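# Reverse the pivot pin so its head sits at yellow

## Task

The pivot pin was inserted from the wrong side. Pull it out, flip it end for end so its head ends up against the yellow cheek, then drive it fully back in through every part it currently passes through.

## Robot and tools

Robot: two arms, left_arm and right_arm, each ending in a two-finger gripper, working over one table. Measured bases in the scene frame: left_arm at (+0.010, +0.501, +0.035) m, right_arm at (-0.069, -0.480, +0.035) m, each yawed very slightly about z. Cameras: cam_high and cam_low on a stand behind the arms, cam_left_wrist and cam_right_wrist on the grippers, all 672x504 pixels.

Frames. Scene frame: origin at table-top height halfway between the nominal bases, +z up, +x out over the table, left_arm on the +y side (image left/right does not follow the arm names). Reported positions (m), quaternions (wxyz) and velocities (m/s, rad/s) use the scene frame and can be a few cm off. Commanded offsets instead run along the axes of each arm's current Hand target. Gripper axes: fingers point along +z, fingers open and shut along y, and a housing about 10 cm long sticks out toward +x. end_effector_position is the spot between the pads when shut; closed fingertips reach about 19 mm past it, open ones about 6 mm.

The 18-number row (used by execute_actions and move): every number in [-1, 1]. Order: left dx, dy, dz, rx, ry, rz, left gripper position, force_limit, speed, then the same nine for the right arm. Both arms must always be filled. The six pose numbers are an offset, not a pose: measured from that arm's Hand target at the moment the action or move begins, along that target's own axes; 1.0 equals 0.6 m of travel or 180 degrees, and rx, ry, rz form a single rotation vector. Sending six zeros re-asks for the present Hand target (use it to make a gripper that stopped short try again, or send the missing gap as an offset). The three gripper numbers are absolute settings: position +1 is wide open (85 mm), about -0.8 brings the pads together, -1 squeezes until blocked; force_limit and speed scale grip strength and closing rate (speed -1 about 20 mm/s, 0 about 85, +1 about 150). Both start at +1. To leave a gripper alone, repeat the three values you sent last, since 0 is itself a command. A new force_limit or speed only applies after a position change of 0.01 or more; to loosen a grip, open first.

execute_actions(actions, cameras): actions is a list of actions; each action is a table of at most 15 rows, one per 1/30 s step; a short table repeats its last row to fill 15 steps. All rows of one action count from that action's start, so repeating an offset in a new action moves further. cameras: list of names, ["all"], or []; if omitted, images come only with an empty actions list (which also shows the full result and the task).

move(target, speed, blend, stop_force, zero, blocking, cameras): straight-line travel for each gripper. target is one row or up to 15 rows, every row offset from the same starting Hand targets. speed in m/s, 0.002 to 3.6, default 0.25 (turning up to twice that in rad/s), one value or one per row. blend in m rounds corners of a list; 0 means stop at each. stop_force in N, 3 to 120, shared by both arms, ends an arm's path when its wrist sensor feels that much push against its travel; use it slowly for contacts, and leave it out when backing away from something the gripper presses on or when the gripper rotates. zero (only with stop_force): true re-zeroes before the move, false keeps the old zero so presses accumulate. blocking=false returns after about 0.5 s while the move runs on; not allowed with stop_force. Paths do not avoid obstacles or the other arm and stop after 10 s. The result adds a line "move:" with an ending such as done, off_target, moving, held or fault, and limits (paced = pose clipped, held = steps withheld).

wait(seconds 0 to 10), stop() brakes a running move, zoom_image(camera, region [x0, y0, x1, y1] in pixels, at most 504 by 504, from the newest images), zero_wrist_force(arm), finished_scene(scene = this scene's number) ends the scene for good; call it only when the pin stays correctly seated with the robot let go.

Result lines: Hand target (last commanded pose after clipping; the next offsets start from it), end_effector_position/quat and velocities, Joint positions, Joint velocities ("within noise" when still), joint torques (total drive output including gravity, positive toward larger angle), Wrist force and Wrist torque in the gripper's own axes plus a line with the peak since last shown, Tool commands, object_status (0 moving, 1 blocked while opening, 2 blocked while closing = held, 3 reached the position or pads met), position_measured in counts (3 open, 78 about 60 mm, 130 about 40 mm, 180 about 20 mm, 230 pads together), motor temperatures. To grip, send -1 and confirm object_status 2.

Limits and hazards. Orientation commands are clipped to 32 degrees from the measured orientation each step. Arms are stiff: aiming even slightly beyond a firm contact, or 150 N (plus or minus 25) of outside force, or contact torque reaching 132 N m on shoulder/elbow or 24.6 N m on a wrist joint, freezes that arm for 10 s. Wrists push only about 12.4 N m extra. The two arms must not knock or squeeze each other; a gripper closing on the other arm's fingers counts. Keep paths away from an arm's own base. Do not drop the pin or let anything leave the table, do not slam or shove hard, avoid hard grips on parts still resting on something, and move smoothly. Motors warn at 70 °C (MOTOR HOT) and brake the arm at 85 °C for 30 s or more; avoid long stretched holds and pushing toward unreachable poses.

Each tool is called after "Call:" as name([rows], argument=value, ...), one row to a line, values as JSON.

## Session

Call:
execute_actions(actions=[], cameras=["all"])

Scene clock: 0.00 s.
left_arm: end_effector_position=(+0.9242, +0.2242, +0.1048) position_measured=3 object_status=3 end_effector_quat_wxyz=(-0.102, +0.791, -0.053, +0.601) | right_arm: end_effector_position=(+0.1860, +0.2332, +0.3589) position_measured=3 object_status=3 end_effector_quat_wxyz=(-0.210, +0.731, -0.185, +0.622)
Joint positions: left_arm=[-0.582 -0.35 1.098 -3.553 -0.891 -3.123] | right_arm=[4.934 -2.127 -1.276 -1.992 0.179 -0.305]
Joint velocities: within noise
Joint torques (N m): no reading
Motor temperatures (°C): left_arm=[33 34 34 35 42 42] | right_arm=[30 38 31 33 41 48]
Wrist force (N): no reading
Wrist torque (N m): no reading
Wrist force, peak (N): no reading
Hand target: left_arm +0.9242, +0.2242, +0.1048; -0.102, +0.791, -0.053, +0.601 | right_arm +0.1860, +0.2332, +0.3589; -0.210, +0.731, -0.185, +0.622
Tool commands: left_gripper/position=+1.0 left_gripper/force_limit=+1.0 left_gripper/speed=+1.0 right_gripper/position=+1.0 right_gripper/force_limit=+1.0 right_gripper/speed=+1.0

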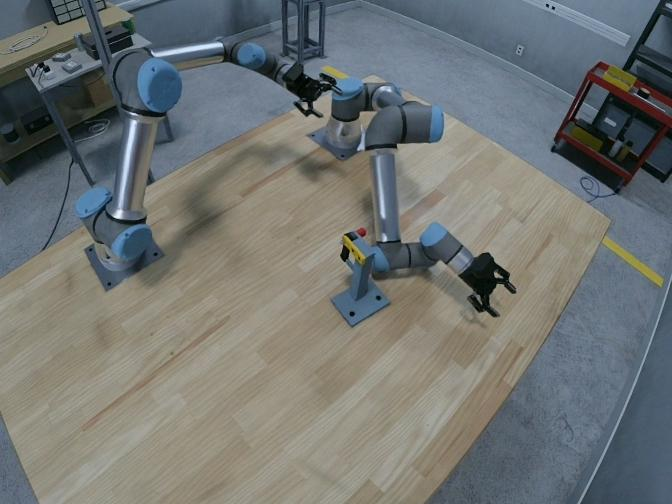

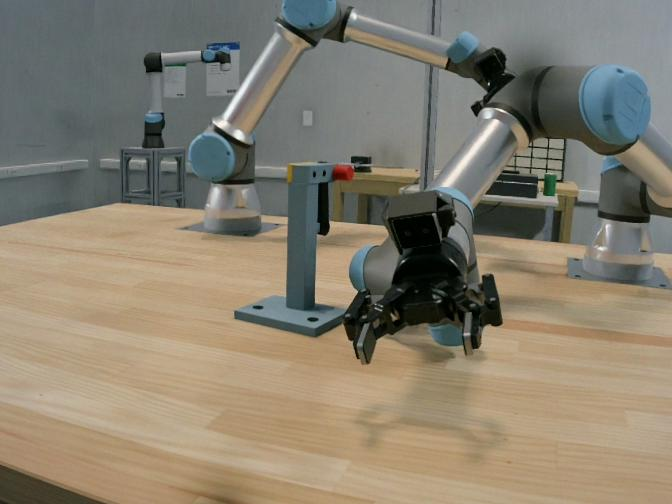

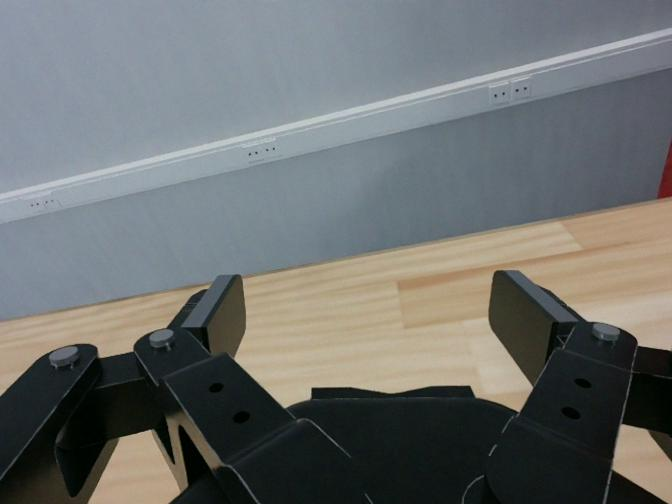

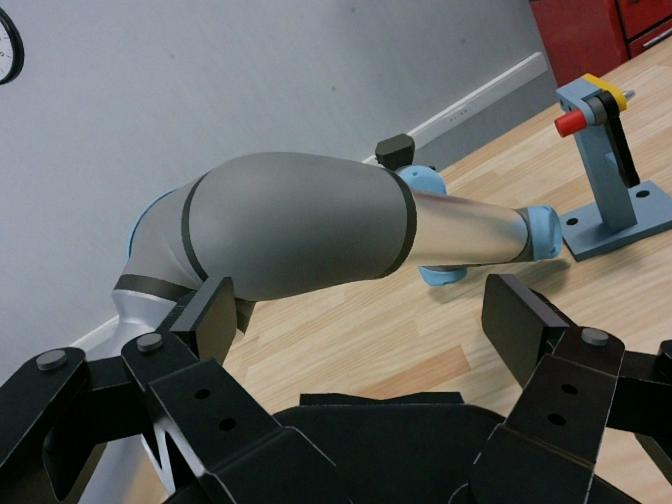

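Call:
zoom_image(camera="cam_high", region=[310, 210, 410, 330])

Call:
zoom_image(camera="cam_low", region=[230, 140, 380, 340])

Call:
zoom_image(camera="cam_right_wrist", region=[520, 50, 672, 270])

Scaled by 4.200 from the camera's 672x504 image, which has a finer 960x720 frame.

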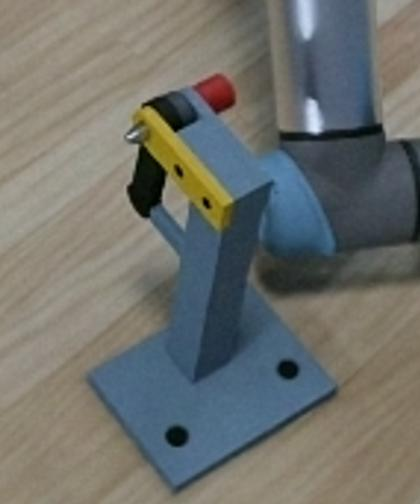

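Scaled by 2.520 from the camera's 672x504 image, which has a finer 960x720 frame.

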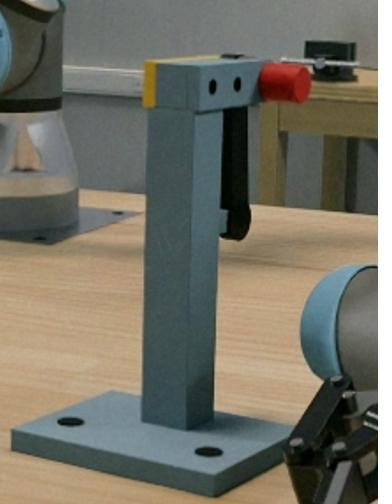

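Scaled by 2.291 from the camera's 672x504 image, which has a finer 960x720 frame.

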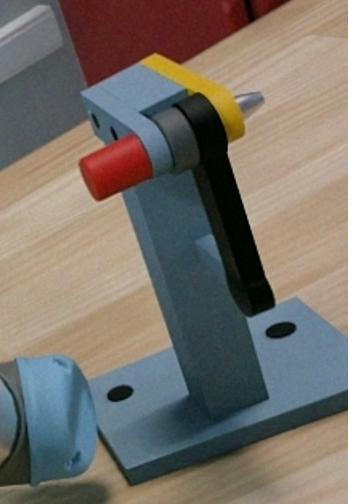

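Call:
move(target=[0,0,0,0,0,0,1,1,1, 0.2395,0.308,-0.012,-0.0115,0.0498,-0.181,1,1,1], cameras=["cam_right_wrist","cam_high"])

Call:
zoom_image(camera="cam_right_wrist", region=[200, 100, 500, 350])

Scene clock: 59.57 s.
left_arm: end_effector_position=(+0.9242, +0.2242, +0.1048) position_measured=3 object_status=3 end_effector_quat_wxyz=(-0.102, +0.791, -0.053, +0.601) | right_arm: end_effector_position=(+0.1998, +0.0005, +0.3800) position_measured=3 object_status=3 end_effector_quat_wxyz=(+0.000, +0.707, +0.000, +0.707)
Joint positions: left_arm=[-0.582 -0.35 1.098 -3.553 -0.891 -3.123] | right_arm=[4.999 -1.79 -1.697 -2.793 0.257 -0.003]
Joint torques (N m): left_arm=[1.05 -65.62 -18.86 -2.5 0.42 0.26] | right_arm=[-7.31 39.72 16.15 -0.55 -2.03 -1.19]
Wrist force (N): left_arm=[0.0 -0.1 0.1] | right_arm=[-0.2 0.4 0.0]
Wrist torque (N m): left_arm=[-0.01 0.01 -0.01] | right_arm=[0.25 0.09 -0.11]
Wrist force, peak (N): left_arm=[0.4 0.1 0.3] | right_arm=[-0.1 2.6 0.1]
Hand target: left_arm +0.9242, +0.2242, +0.1048; -0.102, +0.791, -0.053, +0.601 | right_arm +0.1999, +0.0004, +0.3800; +0.000, +0.707, +0.000, +0.707
Off the commanded pose: left_arm 0.000 m, 0 deg | right_arm 0.000 m, 0 deg.
move: done
Images, in order (width x height): cam_high 672x504, cam_right_wrist 672x504.

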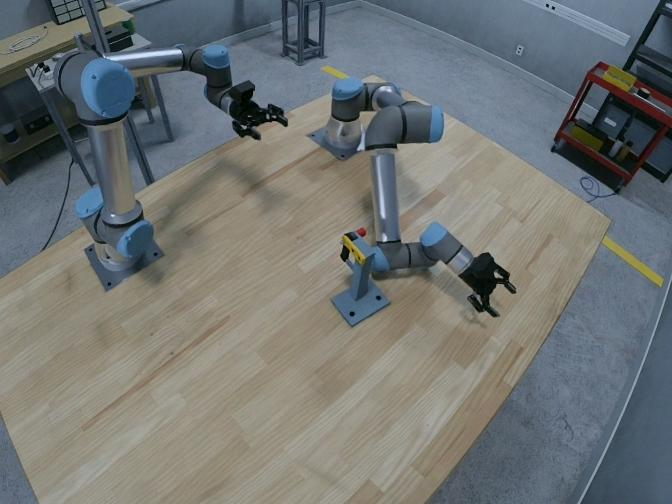

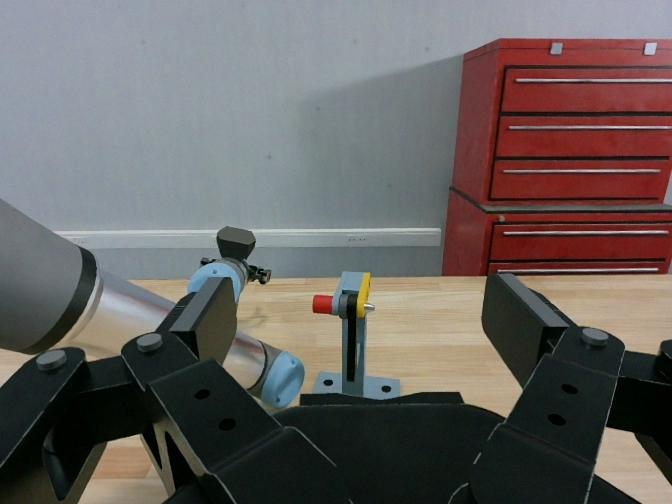

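Scaled by 1.680 from the camera's 672x504 image, which has a finer 960x720 frame.

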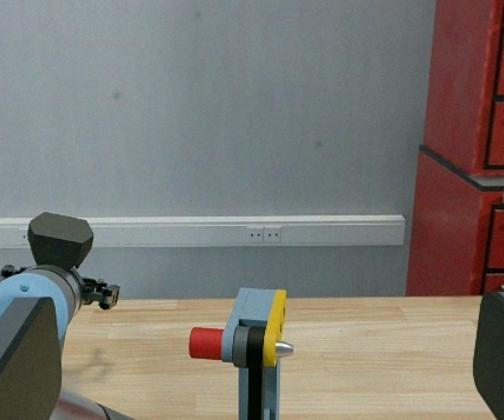

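Call:
move(target=[0,0,0,0,0,0,1,1,1, 0,0,0.25,0,0,0,1,1,1], cameras=["cam_right_wrist"])

Call:
zoom_image(camera="cam_right_wrist", region=[270, 230, 430, 430])

Scene clock: 66.47 s.
left_arm: end_effector_position=(+0.9242, +0.2242, +0.1048) position_measured=3 object_status=3 end_effector_quat_wxyz=(-0.102, +0.791, -0.053, +0.601) | right_arm: end_effector_position=(+0.3499, +0.0005, +0.3799) position_measured=3 object_status=3 end_effector_quat_wxyz=(+0.000, +0.707, +0.000, +0.707) end_effector_velocity=(+0.000, +0.000, -0.001) end_effector_angular_velocity=(-0.001, +0.000, +0.001)
Joint positions: left_arm=[-0.582 -0.35 1.098 -3.553 -0.891 -3.123] | right_arm=[4.684 -1.853 -1.617 -2.817 -0.059 0.003]
Joint velocities: left_arm=[within noise] | right_arm=[-0.001 0 -0.002 0.005 -0.001 -0.004]
Joint torques (N m): left_arm=[1.92 -66.17 -18.65 -2.48 0.48 0.23] | right_arm=[-7.54 38.04 19.02 2.5 -2.02 -1.15]
Wrist force (N): left_arm=[-0.1 0.0 0.1] | right_arm=[-0.3 0.3 -0.1]
Wrist torque (N m): left_arm=[-0.01 0.02 0.00] | right_arm=[0.24 0.14 -0.15]
Wrist force, peak (N): left_arm=[0.4 0.1 0.2] | right_arm=[-0.5 0.2 3.1]
Hand target: left_arm +0.9242, +0.2242, +0.1048; -0.102, +0.791, -0.053, +0.601 | right_arm +0.3499, +0.0004, +0.3799; +0.000, +0.707, +0.000, +0.707
Off the commanded pose: left_arm 0.000 m, 0 deg | right_arm 0.000 m, 0 deg.
move: done
Images, in order (width x height): cam_right_wrist 672x504.

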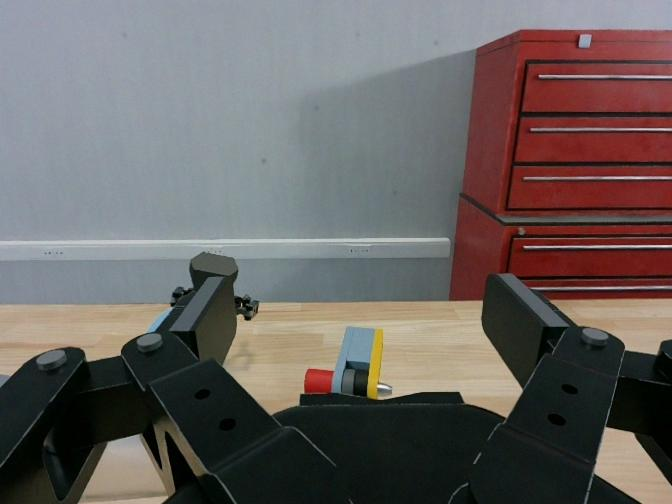

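Scaled by 2.520 from the camera's 672x504 image, which has a finer 960x720 frame.

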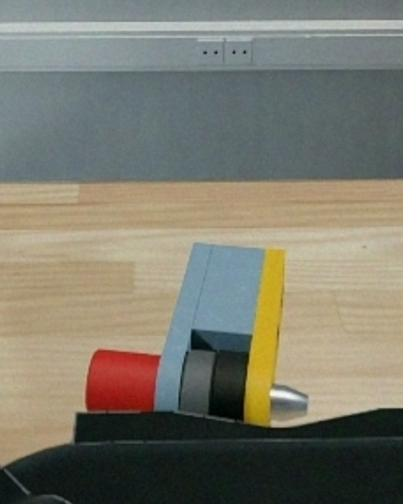

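Call:
move(target=[0,0,0,0,0,0,1,1,1, -0.033,0.033,0.117,0,-0.25,0,1,1,1], cameras=["cam_right_wrist","cam_high"])

Call:
zoom_image(camera="cam_right_wrist", region=[240, 180, 440, 400])

Scene clock: 130.23 s.
left_arm: end_effector_position=(+0.9242, +0.2242, +0.1048) position_measured=3 object_status=3 end_effector_quat_wxyz=(-0.102, +0.791, -0.053, +0.601) | right_arm: end_effector_position=(+0.4201, -0.0194, +0.3600) position_measured=3 object_status=3 end_effector_quat_wxyz=(+0.000, +0.924, +0.000, +0.382)
Joint positions: left_arm=[-0.582 -0.35 1.098 -3.553 -0.891 -3.123] | right_arm=[4.397 -2.173 -0.904 -4.452 -0.843 1.101]
Joint torques (N m): left_arm=[1.55 -65.71 -18.68 -2.31 0.45 0.26] | right_arm=[2.53 51.03 22.74 -2.24 -0.25 0.5]
Wrist force (N): left_arm=[0.1 0.0 0.1] | right_arm=[1.0 -1.0 0.0]
Wrist torque (N m): left_arm=[0.01 -0.01 0.00] | right_arm=[0.02 -0.15 0.04]
Wrist force, peak (N): left_arm=[0.2 0.2 0.3] | right_arm=[2.2 -1.0 0.7]
Hand target: left_arm +0.9242, +0.2242, +0.1048; -0.102, +0.791, -0.053, +0.601 | right_arm +0.4201, -0.0194, +0.3600; +0.000, +0.924, +0.000, +0.382
Off the commanded pose: left_arm 0.000 m, 0 deg | right_arm 0.000 m, 0 deg.
move: done
Images, in order (width x height): cam_high 672x504, cam_right_wrist 672x504.

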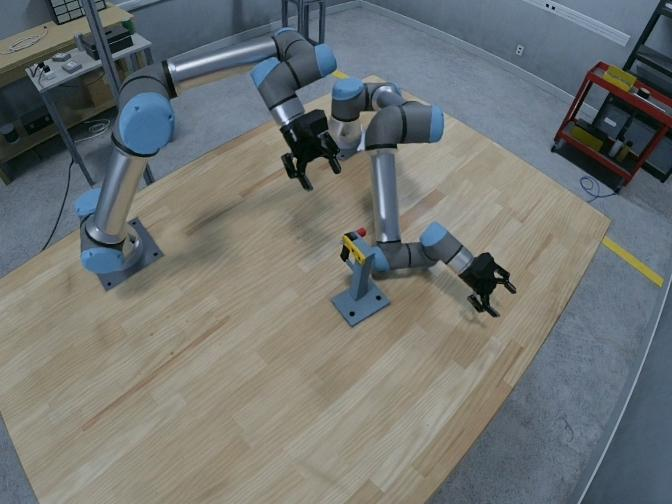

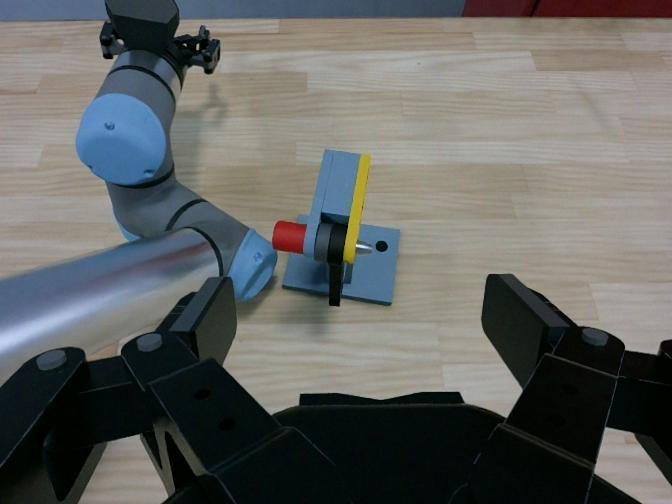

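Scaled by 2.291 from the camera's 672x504 image, which has a finer 960x720 frame.

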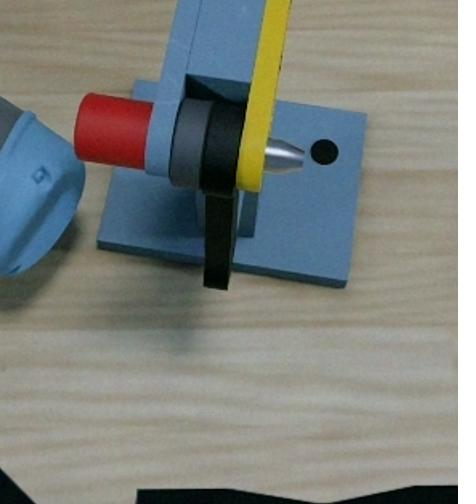

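Call:
move([
  [0.33,-0.375,-0.38,0,0,0,1,1,1, -0.0707,0.367,0.307,0.472,0.195,-0.195,1,1,1],
  [0.282,-0.237,-0.806,0.2243,-0.3946,-0.4033,1,1,1, -0.0707,0.367,0.307,0.472,0.195,-0.195,1,1,1],
], blend=0.05, speed=0.35, cameras=["cam_right_wrist","cam_high","cam_left_wrist"])

Call:
zoom_image(camera="cam_right_wrist", region=[240, 180, 440, 400])

Scene clock: 204.33 s.
left_arm: end_effector_position=(+0.7748, +0.3582, +0.3583) position_measured=3 object_status=3 end_effector_quat_wxyz=(-0.102, +0.791, -0.053, +0.601) | right_arm: end_effector_position=(+0.4984, -0.1943, +0.2335) position_measured=3 object_status=3 end_effector_quat_wxyz=(-0.411, +0.637, +0.412, +0.505)
Joint positions: left_arm=[-0.535 -1.104 1.787 -3.5 -0.935 -3.104] | right_arm=[3.536 -1.983 -1.749 -2.79 -2.45 -0.077]
Joint torques (N m): left_arm=[-5.78 -47.27 -30.36 -4.91 1.98 -1] | right_arm=[6.61 32.16 12 -0.68 -2.29 1.44]
Wrist force (N): left_arm=[0.2 0.5 -0.3] | right_arm=[0.3 -0.3 0.2]
Wrist torque (N m): left_arm=[0.09 -0.01 -0.08] | right_arm=[0.14 0.00 0.04]
Wrist force, peak (N): left_arm=[-0.8 1.1 1.1] | right_arm=[-15.4 5.4 -5.9]
Hand target: left_arm +0.7748, +0.3582, +0.3585; -0.102, +0.791, -0.053, +0.601 (not the last commanded pose) | right_arm +0.4984, -0.1943, +0.2334; -0.412, +0.637, +0.413, +0.505 (not the last commanded pose)
Off the commanded pose: left_arm 0.292 m, 109 deg | right_arm 0.061 m, 21 deg.
move: held (right_arm; a check stopped the path), off_target (left_arm; braked when a check withheld steps of right_arm); path passed 0 of 2 targets; limits=held
pose unreachable (right arm): on one or more control steps of this call, first in action 0 (counted from 0), this arm could not follow its commanded pose, so it was not sent that pose on those steps. It may still have moved: this result reports where it is.
cause: moving toward the commanded pose would bring two parts of the arm too close to each other (its gripper and another part of the arm, with joints 4 (wrist 1) to 6 (wrist 3) between them, 7 mm apart when it was first held).
Images, in order (width x height): cam_high 672x504, cam_left_wrist 672x504, cam_right_wrist 672x504.

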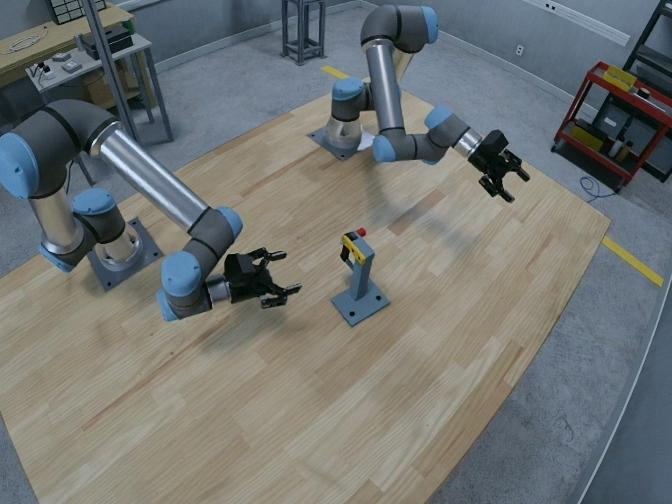

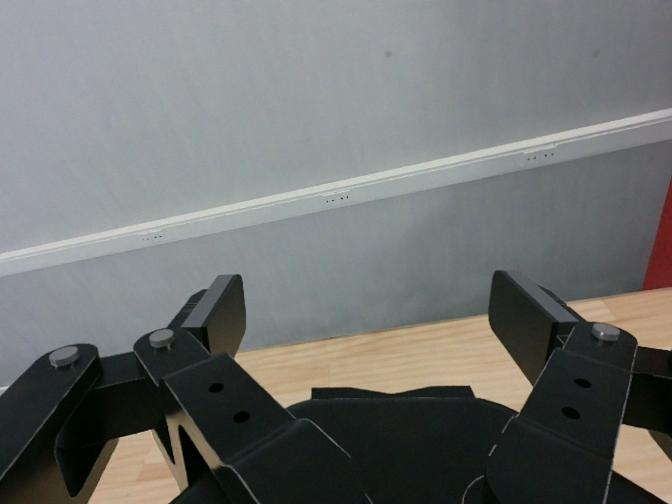

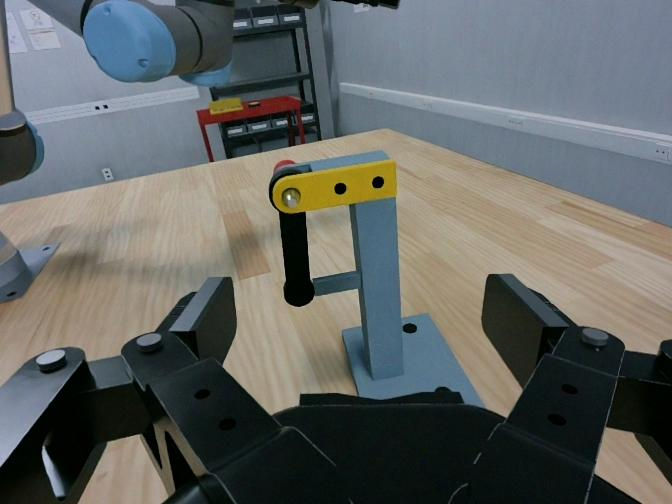

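Scaled by 2.291 from the camera's 672x504 image, which has a finer 960x720 frame.

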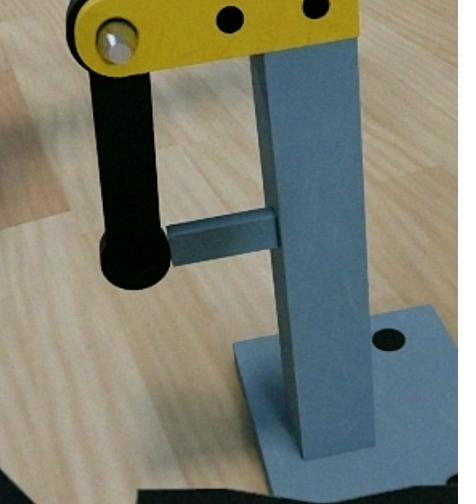

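Call:
zoom_image(camera="cam_right_wrist", region=[250, 140, 420, 320])

Scaled by 2.800 from the camera's 672x504 image, which has a finer 960x720 frame.

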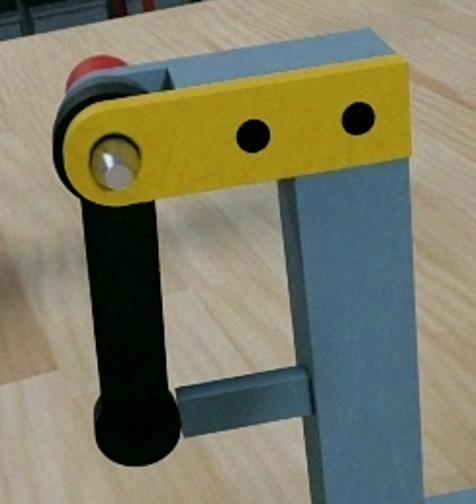

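Call:
move([
  [-0.0003,0.04,-0.24,0.112,-0.197,-0.2017,1,1,1, -0.0437,-0.206,0.0125,-0.23,0.032,0.0035,0,1,-0.5],
  [-0.0007,0.0855,-0.48,0.2243,-0.3946,-0.4033,1,1,1, -0.0663,-0.301,0.263,-0.46,0.0647,0.007,0,1,-0.5],
], blend=0.05, speed=0.35, cameras=["cam_right_wrist","cam_high","cam_left_wrist"])

Call:
zoom_image(camera="cam_right_wrist", region=[240, 120, 440, 320])

Scene clock: 282.77 s.
left_arm: end_effector_position=(+0.4997, +0.2805, +0.4205) position_measured=3 object_status=3 end_effector_quat_wxyz=(+0.000, +0.775, +0.633, +0.000) | right_arm: end_effector_position=(+0.3704, +0.0078, +0.1899) position_measured=129 object_status=3 end_effector_quat_wxyz=(+0.070, +0.703, -0.071, +0.704)
Joint positions: left_arm=[-0.648 -1.495 1.353 -1.428 -1.571 -5.185] | right_arm=[4.643 -2.211 -1.621 -2.469 0.101 0.018]
Joint torques (N m): left_arm=[-5.64 -23.7 -31.5 -5.09 -1.94 -1.53] | right_arm=[-7.18 40.29 21.9 -0.48 1.83 0.42]
Wrist force (N): left_arm=[-0.8 1.1 -0.1] | right_arm=[-0.1 0.3 -0.7]
Wrist torque (N m): left_arm=[0.46 0.32 -0.27] | right_arm=[0.25 0.09 -0.14]
Wrist force, peak (N): left_arm=[-0.9 1.1 0.2] | right_arm=[-0.4 -1.7 -0.8]
Hand target: left_arm +0.4997, +0.2804, +0.4205; +0.000, +0.774, +0.633, +0.000 | right_arm +0.3704, +0.0078, +0.1899; +0.070, +0.703, -0.071, +0.704
Off the commanded pose: left_arm 0.000 m, 0 deg | right_arm 0.000 m, 0 deg.
move: done
Images, in order (width x height): cam_high 672x504, cam_left_wrist 672x504, cam_right_wrist 672x504.

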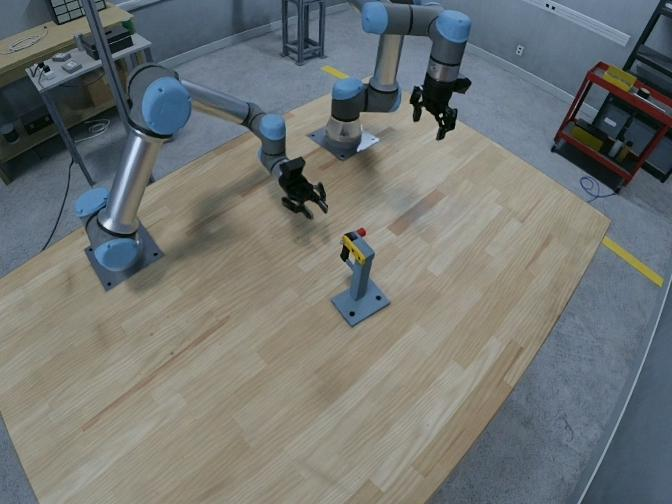

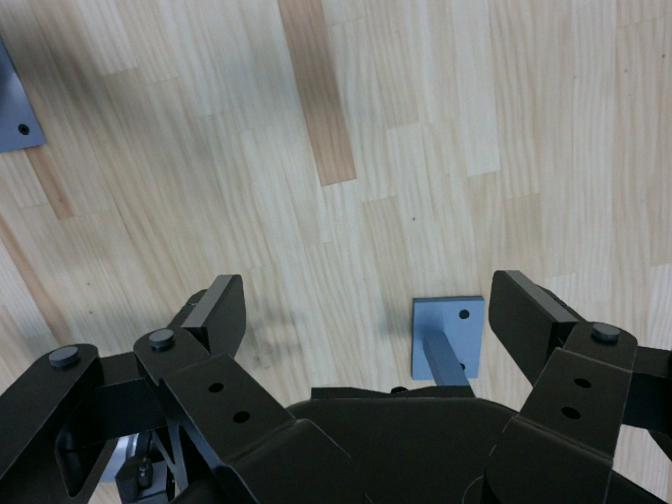

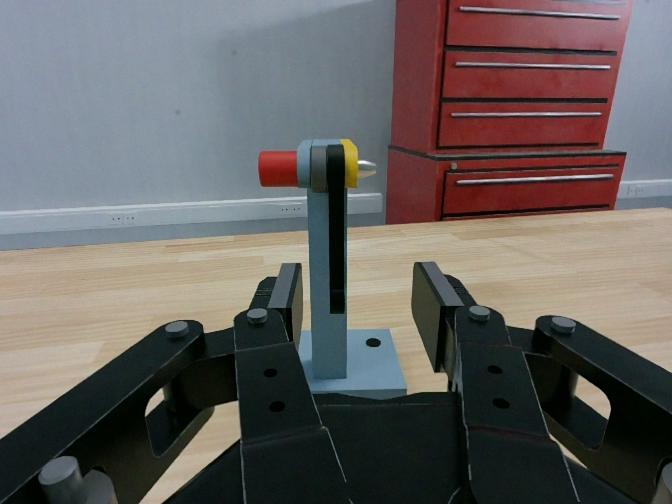

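Scaled by 2.520 from the camera's 672x504 image, which has a finer 960x720 frame.

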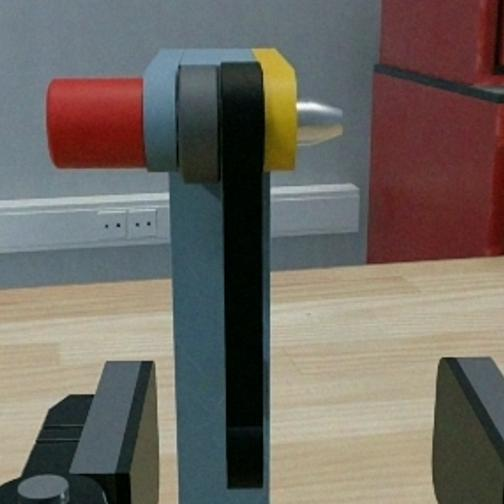

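Call:
move(target=[-0.409,0.113,0.184,0,0,0,1,1,1, -0.0033,-0.0133,0.1333,0,0,0,0,1,-0.5], speed=0.3, cameras=["cam_right_wrist","cam_left_wrist"])

Call:
zoom_image(camera="cam_left_wrist", region=[200, 200, 500, 504])

Call:
zoom_image(camera="cam_right_wrist", region=[200, 80, 500, 330])

Scene clock: 339.50 s.
left_arm: end_effector_position=(+0.5171, +0.0265, +0.3102) position_measured=3 object_status=3 end_effector_quat_wxyz=(+0.000, +0.774, +0.633, +0.000) | right_arm: end_effector_position=(+0.4504, -0.0002, +0.1879) position_measured=129 object_status=3 end_effector_quat_wxyz=(+0.070, +0.703, -0.071, +0.704)
Joint positions: left_arm=[-0.919 -1.108 1.137 -1.599 -1.571 -5.457] | right_arm=[4.502 -2.253 -1.548 -2.47 -0.041 -0.011]
Joint torques (N m): left_arm=[-4.65 -42.13 -27.42 -4.94 0.81 1.44] | right_arm=[9.29 54.71 12.68 0.03 1.34 0.45]
Wrist force (N): left_arm=[-1.1 0.7 -0.1] | right_arm=[-0.3 0.2 -0.6]
Wrist torque (N m): left_arm=[0.38 0.36 -0.29] | right_arm=[0.18 0.11 0.00]
Wrist force, peak (N): left_arm=[-4.4 1.4 1.4] | right_arm=[0.0 0.5 -1.6]
Hand target: left_arm +0.5171, +0.0264, +0.3102; +0.000, +0.774, +0.633, +0.000 | right_arm +0.4504, -0.0002, +0.1879; +0.070, +0.703, -0.071, +0.704
Off the commanded pose: left_arm 0.000 m, 0 deg | right_arm 0.000 m, 0 deg.
move: done
Images, in order (width x height): cam_left_wrist 672x504, cam_right_wrist 672x504.

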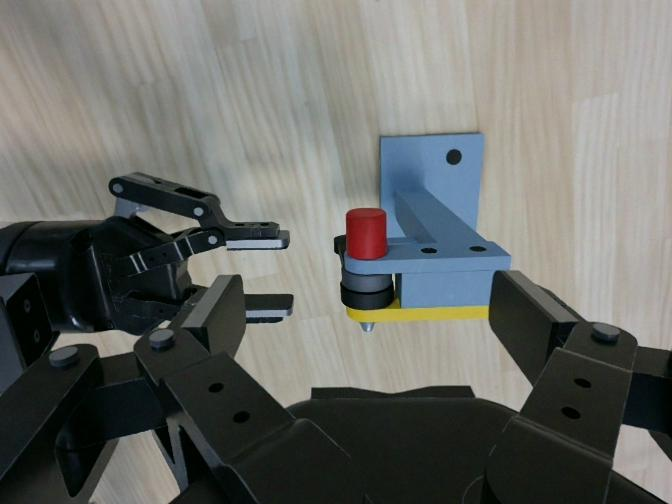

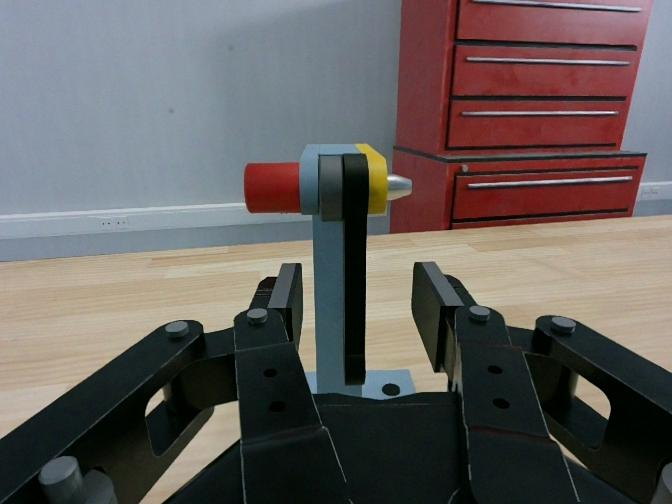

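Scaled by 1.658 from the camera's 672x504 image, which has a finer 960x720 frame.

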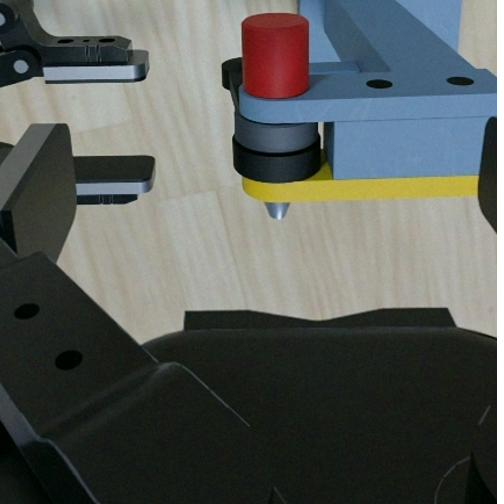

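Scaled by 1.680 from the camera's 672x504 image, which has a finer 960x720 frame.

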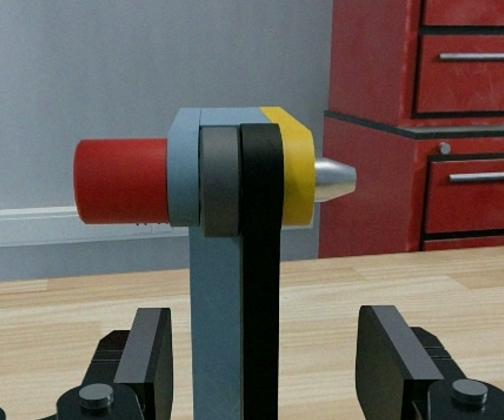

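Call:
move(target=[-0.005,0.013,0.08,0,0,-0.010,1,1,1, 0.0033,0.0017,0.0933,0,0,0,0,1,-0.5], speed=0.12, cameras=["cam_right_wrist","cam_left_wrist"])

Call:
zoom_image(camera="cam_left_wrist", region=[200, 200, 500, 504])

Call:
zoom_image(camera="cam_right_wrist", region=[200, 80, 500, 330])

Scene clock: 397.80 s.
left_arm: end_effector_position=(+0.5242, +0.0219, +0.2622) position_measured=3 object_status=3 end_effector_quat_wxyz=(+0.000, +0.764, +0.645, +0.000) | right_arm: end_effector_position=(+0.5051, -0.0123, +0.1899) position_measured=129 object_status=3 end_effector_quat_wxyz=(+0.070, +0.703, -0.071, +0.704)
Joint positions: left_arm=[-0.915 -1.077 1.213 -1.706 -1.571 -5.484] | right_arm=[4.407 -2.283 -1.486 -2.509 -0.136 -0.004]
Joint torques (N m): left_arm=[-0.19 -55.08 -33.63 -1.09 -0.13 2.72] | right_arm=[2.27 57.8 14.09 -0.88 1 1.03]
Wrist force (N): left_arm=[-0.9 1.0 0.0] | right_arm=[-0.1 -0.3 -0.5]
Wrist torque (N m): left_arm=[0.44 0.32 -0.15] | right_arm=[0.09 0.09 -0.14]
Wrist force, peak (N): left_arm=[-0.8 0.7 -2.2] | right_arm=[-0.3 0.1 -2.2]
Hand target: left_arm +0.5242, +0.0219, +0.2622; +0.000, +0.764, +0.645, +0.000 | right_arm +0.5051, -0.0123, +0.1900; +0.070, +0.703, -0.071, +0.704
Off the commanded pose: left_arm 0.000 m, 0 deg | right_arm 0.000 m, 0 deg.
move: done
Images, in order (width x height): cam_left_wrist 672x504, cam_right_wrist 672x504.

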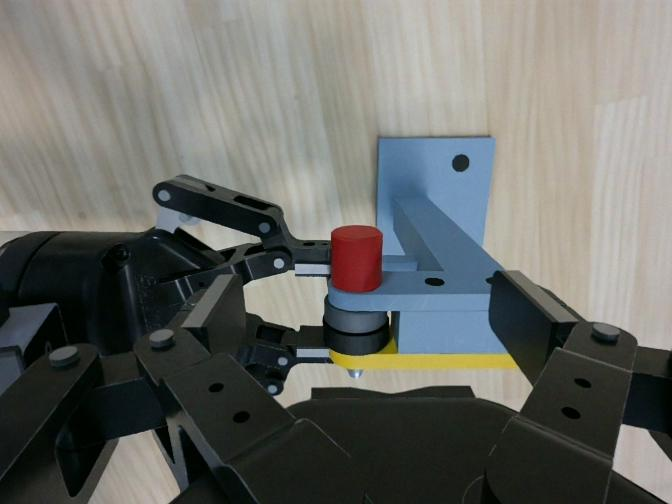

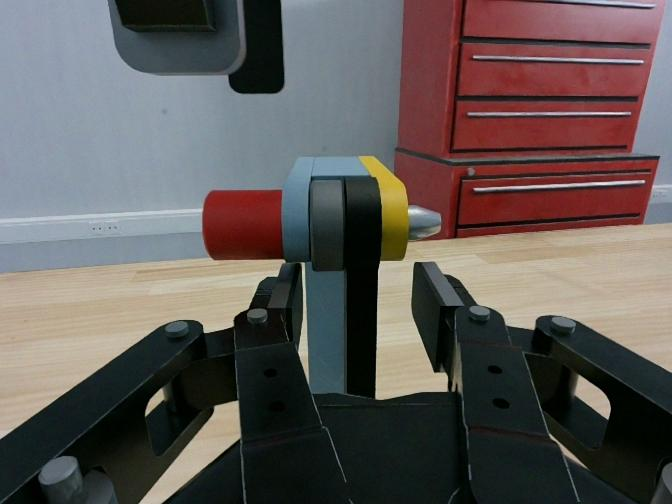

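Scaled by 1.658 from the camera's 672x504 image, which has a finer 960x720 frame.

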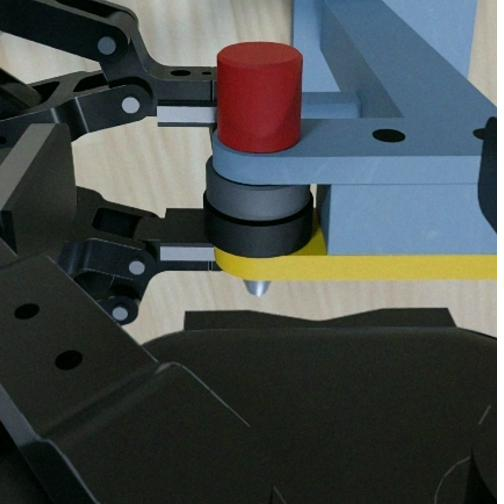

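Scaled by 1.680 from the camera's 672x504 image, which has a finer 960x720 frame.

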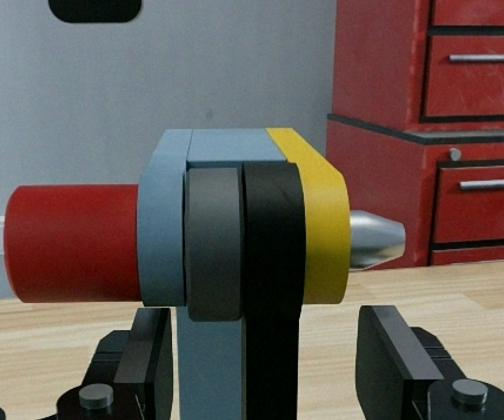

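Call:
move(target=[0.0033,-0.0017,0.072,0,0,0,1,1,1, 0.0042,0,0,0,0,0,0,1,-0.5], speed=0.12)

Call:
move(target=[0,0,0,0,0,0,1,1,1, 0,0,0,0,0,0,-1,-1,-1], cameras=["cam_right_wrist","cam_left_wrist","cam_high"])

Call:
zoom_image(camera="cam_right_wrist", region=[170, 50, 500, 330])

Call:
zoom_image(camera="cam_left_wrist", region=[200, 200, 500, 504])

Scene clock: 426.20 s.
left_arm: end_effector_position=(+0.5235, +0.0240, +0.2190) position_measured=3 object_status=3 end_effector_quat_wxyz=(+0.000, +0.764, +0.645, +0.000) | right_arm: end_effector_position=(+0.5051, -0.0123, +0.1925) position_measured=129 object_status=3 end_effector_quat_wxyz=(+0.070, +0.703, -0.071, +0.704)
Joint positions: left_arm=[-0.914 -1.062 1.302 -1.811 -1.571 -5.483] | right_arm=[4.407 -2.279 -1.485 -2.514 -0.136 -0.004]
Joint torques (N m): left_arm=[7.07 -57.15 -31.03 -1.15 0.6 2.25] | right_arm=[-6.9 55.29 25.76 -0.58 -1.69 1.68]
Wrist force (N): left_arm=[-0.7 0.7 0.0] | right_arm=[-8.0 -1.1 0.1]
Wrist torque (N m): left_arm=[0.41 0.33 -0.28] | right_arm=[0.12 0.26 -0.29]
Wrist force, peak (N): left_arm=[-0.6 1.1 -1.7] | right_arm=[-8.0 -1.1 0.1]
Hand target: left_arm +0.5235, +0.0240, +0.2190; +0.000, +0.764, +0.645, +0.000 | right_arm +0.5051, -0.0123, +0.1925; +0.070, +0.703, -0.071, +0.704
Off the commanded pose: left_arm 0.000 m, 0 deg | right_arm 0.000 m, 0 deg.
move: done

Scene clock: 427.23 s.
left_arm: end_effector_position=(+0.5235, +0.0240, +0.2190) position_measured=3 object_status=3 end_effector_quat_wxyz=(+0.000, +0.764, +0.645, +0.000) | right_arm: end_effector_position=(+0.5051, -0.0121, +0.1925) position_measured=167 object_status=0 end_effector_quat_wxyz=(+0.070, +0.703, -0.071, +0.704)
Joint positions: left_arm=[-0.914 -1.062 1.302 -1.811 -1.571 -5.483] | right_arm=[4.407 -2.279 -1.485 -2.514 -0.136 -0.004]
Joint torques (N m): left_arm=[4.36 -56.95 -33.99 -4.64 0.43 0.34] | right_arm=[-12.6 58.08 10.67 -1.62 11.96 1.65]
Wrist force (N): left_arm=[-1.0 0.9 0.0] | right_arm=[-18.7 -43.2 1.2]
Wrist torque (N m): left_arm=[0.46 0.37 -0.27] | right_arm=[0.46 0.39 -0.59]
Wrist force, peak (N): left_arm=[-1.2 1.1 0.0] | right_arm=[-19.0 -43.3 1.0]
Hand target: left_arm +0.5235, +0.0240, +0.2190; +0.000, +0.764, +0.645, +0.000 | right_arm +0.5051, -0.0123, +0.1925; +0.070, +0.703, -0.071, +0.704
Off the commanded pose: left_arm 0.000 m, 0 deg | right_arm 0.000 m, 0 deg.
move: done
Images, in order (width x height): cam_high 672x504, cam_left_wrist 672x504, cam_right_wrist 672x504.

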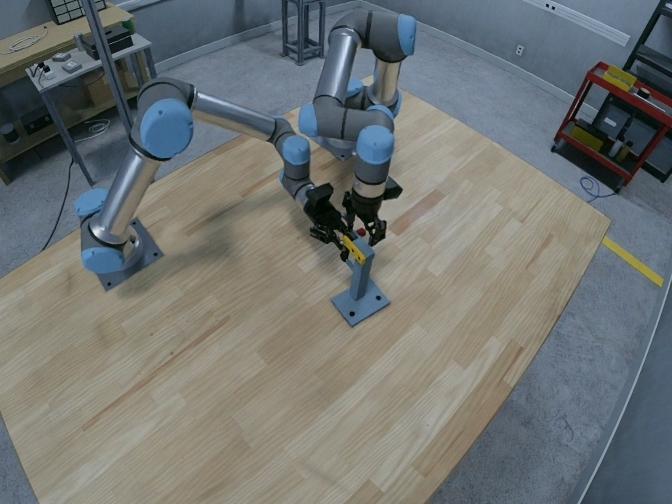

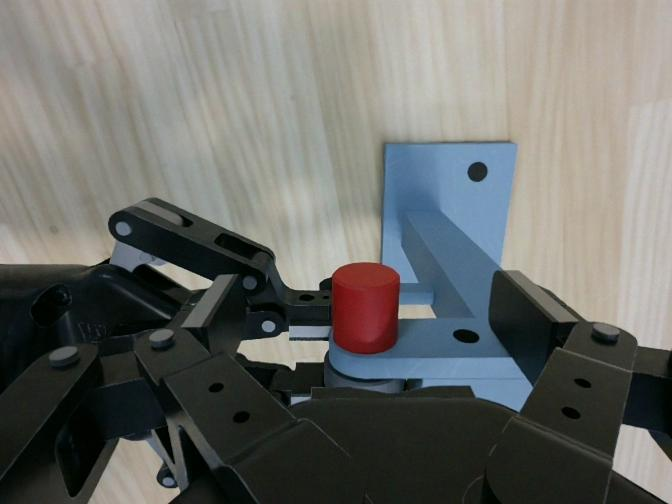

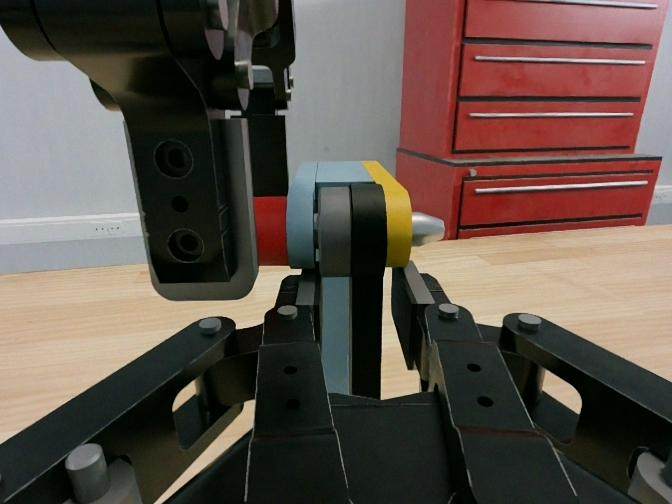

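Scaled by 1.527 from the camera's 672x504 image, which has a finer 960x720 frame.

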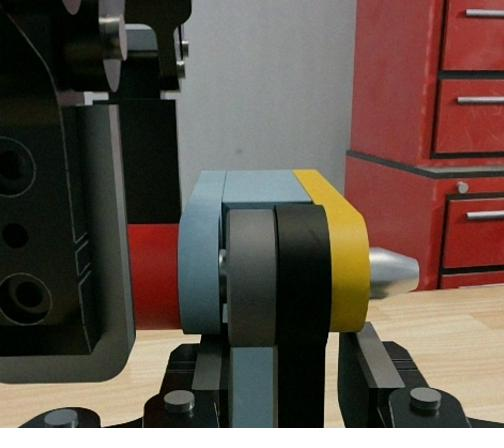

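Scaled by 1.658 from the camera's 672x504 image, which has a finer 960x720 frame.

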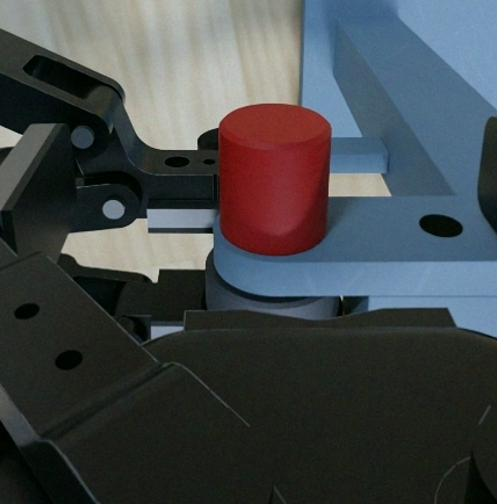

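Call:
execute_actions([
  [[0,0,0,0,0,0,1,1,1, 0,0,0,0,0,0,0,-1,-0.5]],
])

Call:
move(target=[0,0,0,0,0,0,1,1,1, -0.0085,0,0,0,0,0,0,-1,-0.5], speed=0.05, cameras=["cam_right_wrist"])

Call:
zoom_image(camera="cam_right_wrist", region=[230, 120, 480, 330])

Scene clock: 437.57 s.
left_arm: end_effector_position=(+0.5235, +0.0240, +0.2190) position_measured=3 object_status=3 end_effector_quat_wxyz=(+0.000, +0.764, +0.645, +0.000) | right_arm: end_effector_position=(+0.5051, -0.0124, +0.1925) position_measured=129 object_status=3 end_effector_quat_wxyz=(+0.070, +0.703, -0.071, +0.704)
Joint positions: left_arm=[-0.914 -1.062 1.302 -1.811 -1.571 -5.483] | right_arm=[4.406 -2.279 -1.485 -2.514 -0.136 -0.004]
Joint torques (N m): left_arm=[-4.42 -56.92 -34.54 -4.81 0.3 -1.65] | right_arm=[11.57 50.01 24.8 2.55 -2.4 0.61]
Wrist force (N): left_arm=[-0.8 0.9 0.3] | right_arm=[-9.5 1.0 1.3]
Wrist torque (N m): left_arm=[0.45 0.35 -0.27] | right_arm=[0.04 0.29 -0.29]
Wrist force, peak (N): left_arm=[-1.0 1.2 0.2] | right_arm=[-19.3 -43.7 0.2]
Hand target: left_arm +0.5235, +0.0240, +0.2190; +0.000, +0.764, +0.645, +0.000 | right_arm +0.5051, -0.0123, +0.1925; +0.070, +0.703, -0.071, +0.704
Off the commanded pose: left_arm 0.000 m, 0 deg | right_arm 0.000 m, 0 deg.

Scene clock: 438.27 s.
left_arm: end_effector_position=(+0.5235, +0.0240, +0.2190) position_measured=3 object_status=3 end_effector_quat_wxyz=(+0.000, +0.764, +0.645, +0.000) | right_arm: end_effector_position=(+0.5051, -0.0123, +0.1873) position_measured=129 object_status=3 end_effector_quat_wxyz=(+0.070, +0.703, -0.071, +0.704)
Joint positions: left_arm=[-0.914 -1.062 1.302 -1.811 -1.571 -5.483] | right_arm=[4.407 -2.287 -1.488 -2.504 -0.136 -0.004]
Joint torques (N m): left_arm=[-3.71 -57.06 -34.43 -4.69 0.38 -1.61] | right_arm=[7.17 56.12 9.25 1.94 -0.42 -1.39]
Wrist force (N): left_arm=[-0.6 1.1 0.1] | right_arm=[0.2 1.5 -0.5]
Wrist torque (N m): left_arm=[0.48 0.32 -0.27] | right_arm=[0.38 0.04 -0.14]
Wrist force, peak (N): left_arm=[-1.2 1.1 0.2] | right_arm=[-9.6 1.3 0.9]
Hand target: left_arm +0.5235, +0.0240, +0.2190; +0.000, +0.764, +0.645, +0.000 | right_arm +0.5051, -0.0123, +0.1874; +0.070, +0.703, -0.071, +0.704
Off the commanded pose: left_arm 0.000 m, 0 deg | right_arm 0.000 m, 0 deg.
move: done
Images, in order (width x height): cam_right_wrist 672x504.

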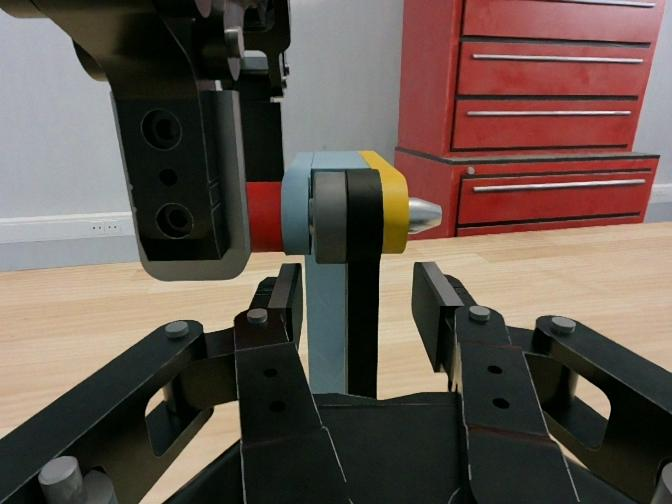

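Scaled by 2.016 from the camera's 672x504 image, which has a finer 960x720 frame.

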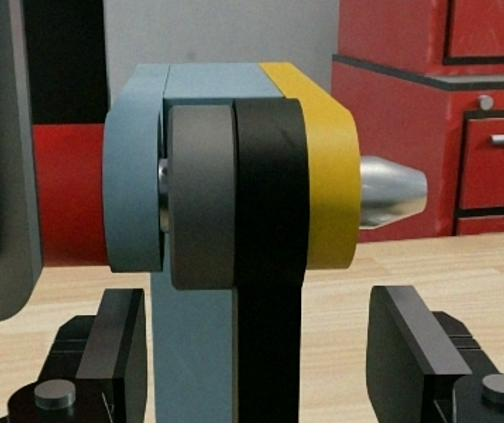

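Call:
move([
  [0,0,0,0,0,0,1,1,1, 0.0027,0,0,0,0,0,0,-1,-0.5],
  [0,0,0,0,0,0,1,1,1, 0.0027,0,0,0,0,0,-0.4,-1,-1],
], speed=0.05, cameras=["cam_right_wrist"])

Call:
zoom_image(camera="cam_right_wrist", region=[230, 120, 480, 330])

Scene clock: 448.67 s.
left_arm: end_effector_position=(+0.5235, +0.0240, +0.2190) position_measured=3 object_status=3 end_effector_quat_wxyz=(+0.000, +0.764, +0.645, +0.000) | right_arm: end_effector_position=(+0.5051, -0.0123, +0.1890) position_measured=179 object_status=0 end_effector_quat_wxyz=(+0.070, +0.703, -0.071, +0.704)
Joint positions: left_arm=[-0.914 -1.062 1.302 -1.811 -1.571 -5.483] | right_arm=[4.407 -2.284 -1.487 -2.507 -0.136 -0.004]
Joint torques (N m): left_arm=[-3.54 -57.02 -34.12 -4.59 0.11 -1.7] | right_arm=[-4.94 44.4 23.5 -1.25 1.35 1.17]
Wrist force (N): left_arm=[-0.8 1.0 -0.1] | right_arm=[0.4 1.5 -0.5]
Wrist torque (N m): left_arm=[0.47 0.35 -0.27] | right_arm=[0.37 0.02 -0.11]
Wrist force, peak (N): left_arm=[-1.1 1.2 0.2] | right_arm=[0.3 1.7 -0.7]
Hand target: left_arm +0.5235, +0.0240, +0.2190; +0.000, +0.764, +0.645, +0.000 | right_arm +0.5051, -0.0123, +0.1890; +0.070, +0.703, -0.071, +0.704
Off the commanded pose: left_arm 0.000 m, 0 deg | right_arm 0.000 m, 0 deg.
move: done
Images, in order (width x height): cam_right_wrist 672x504.

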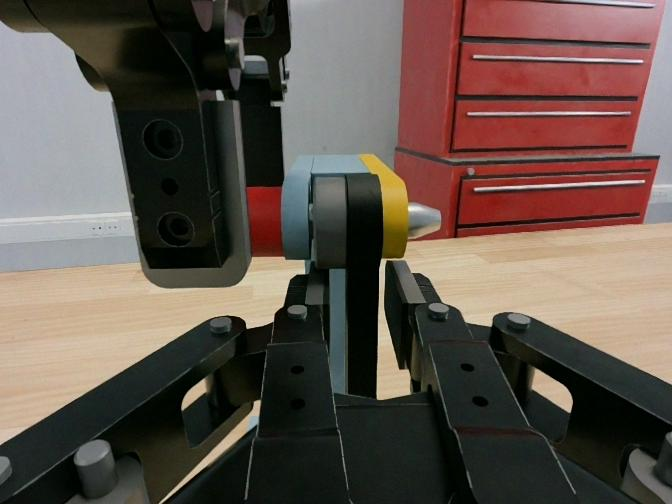

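Scaled by 2.016 from the camera's 672x504 image, which has a finer 960x720 frame.

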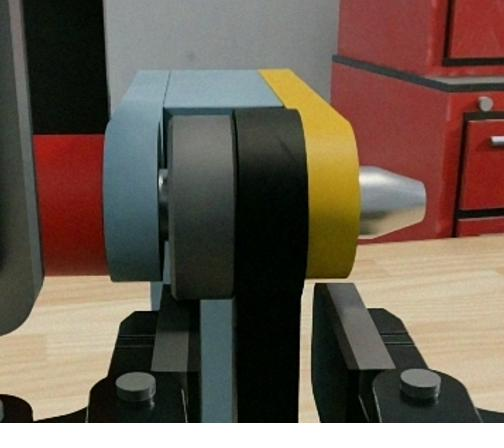

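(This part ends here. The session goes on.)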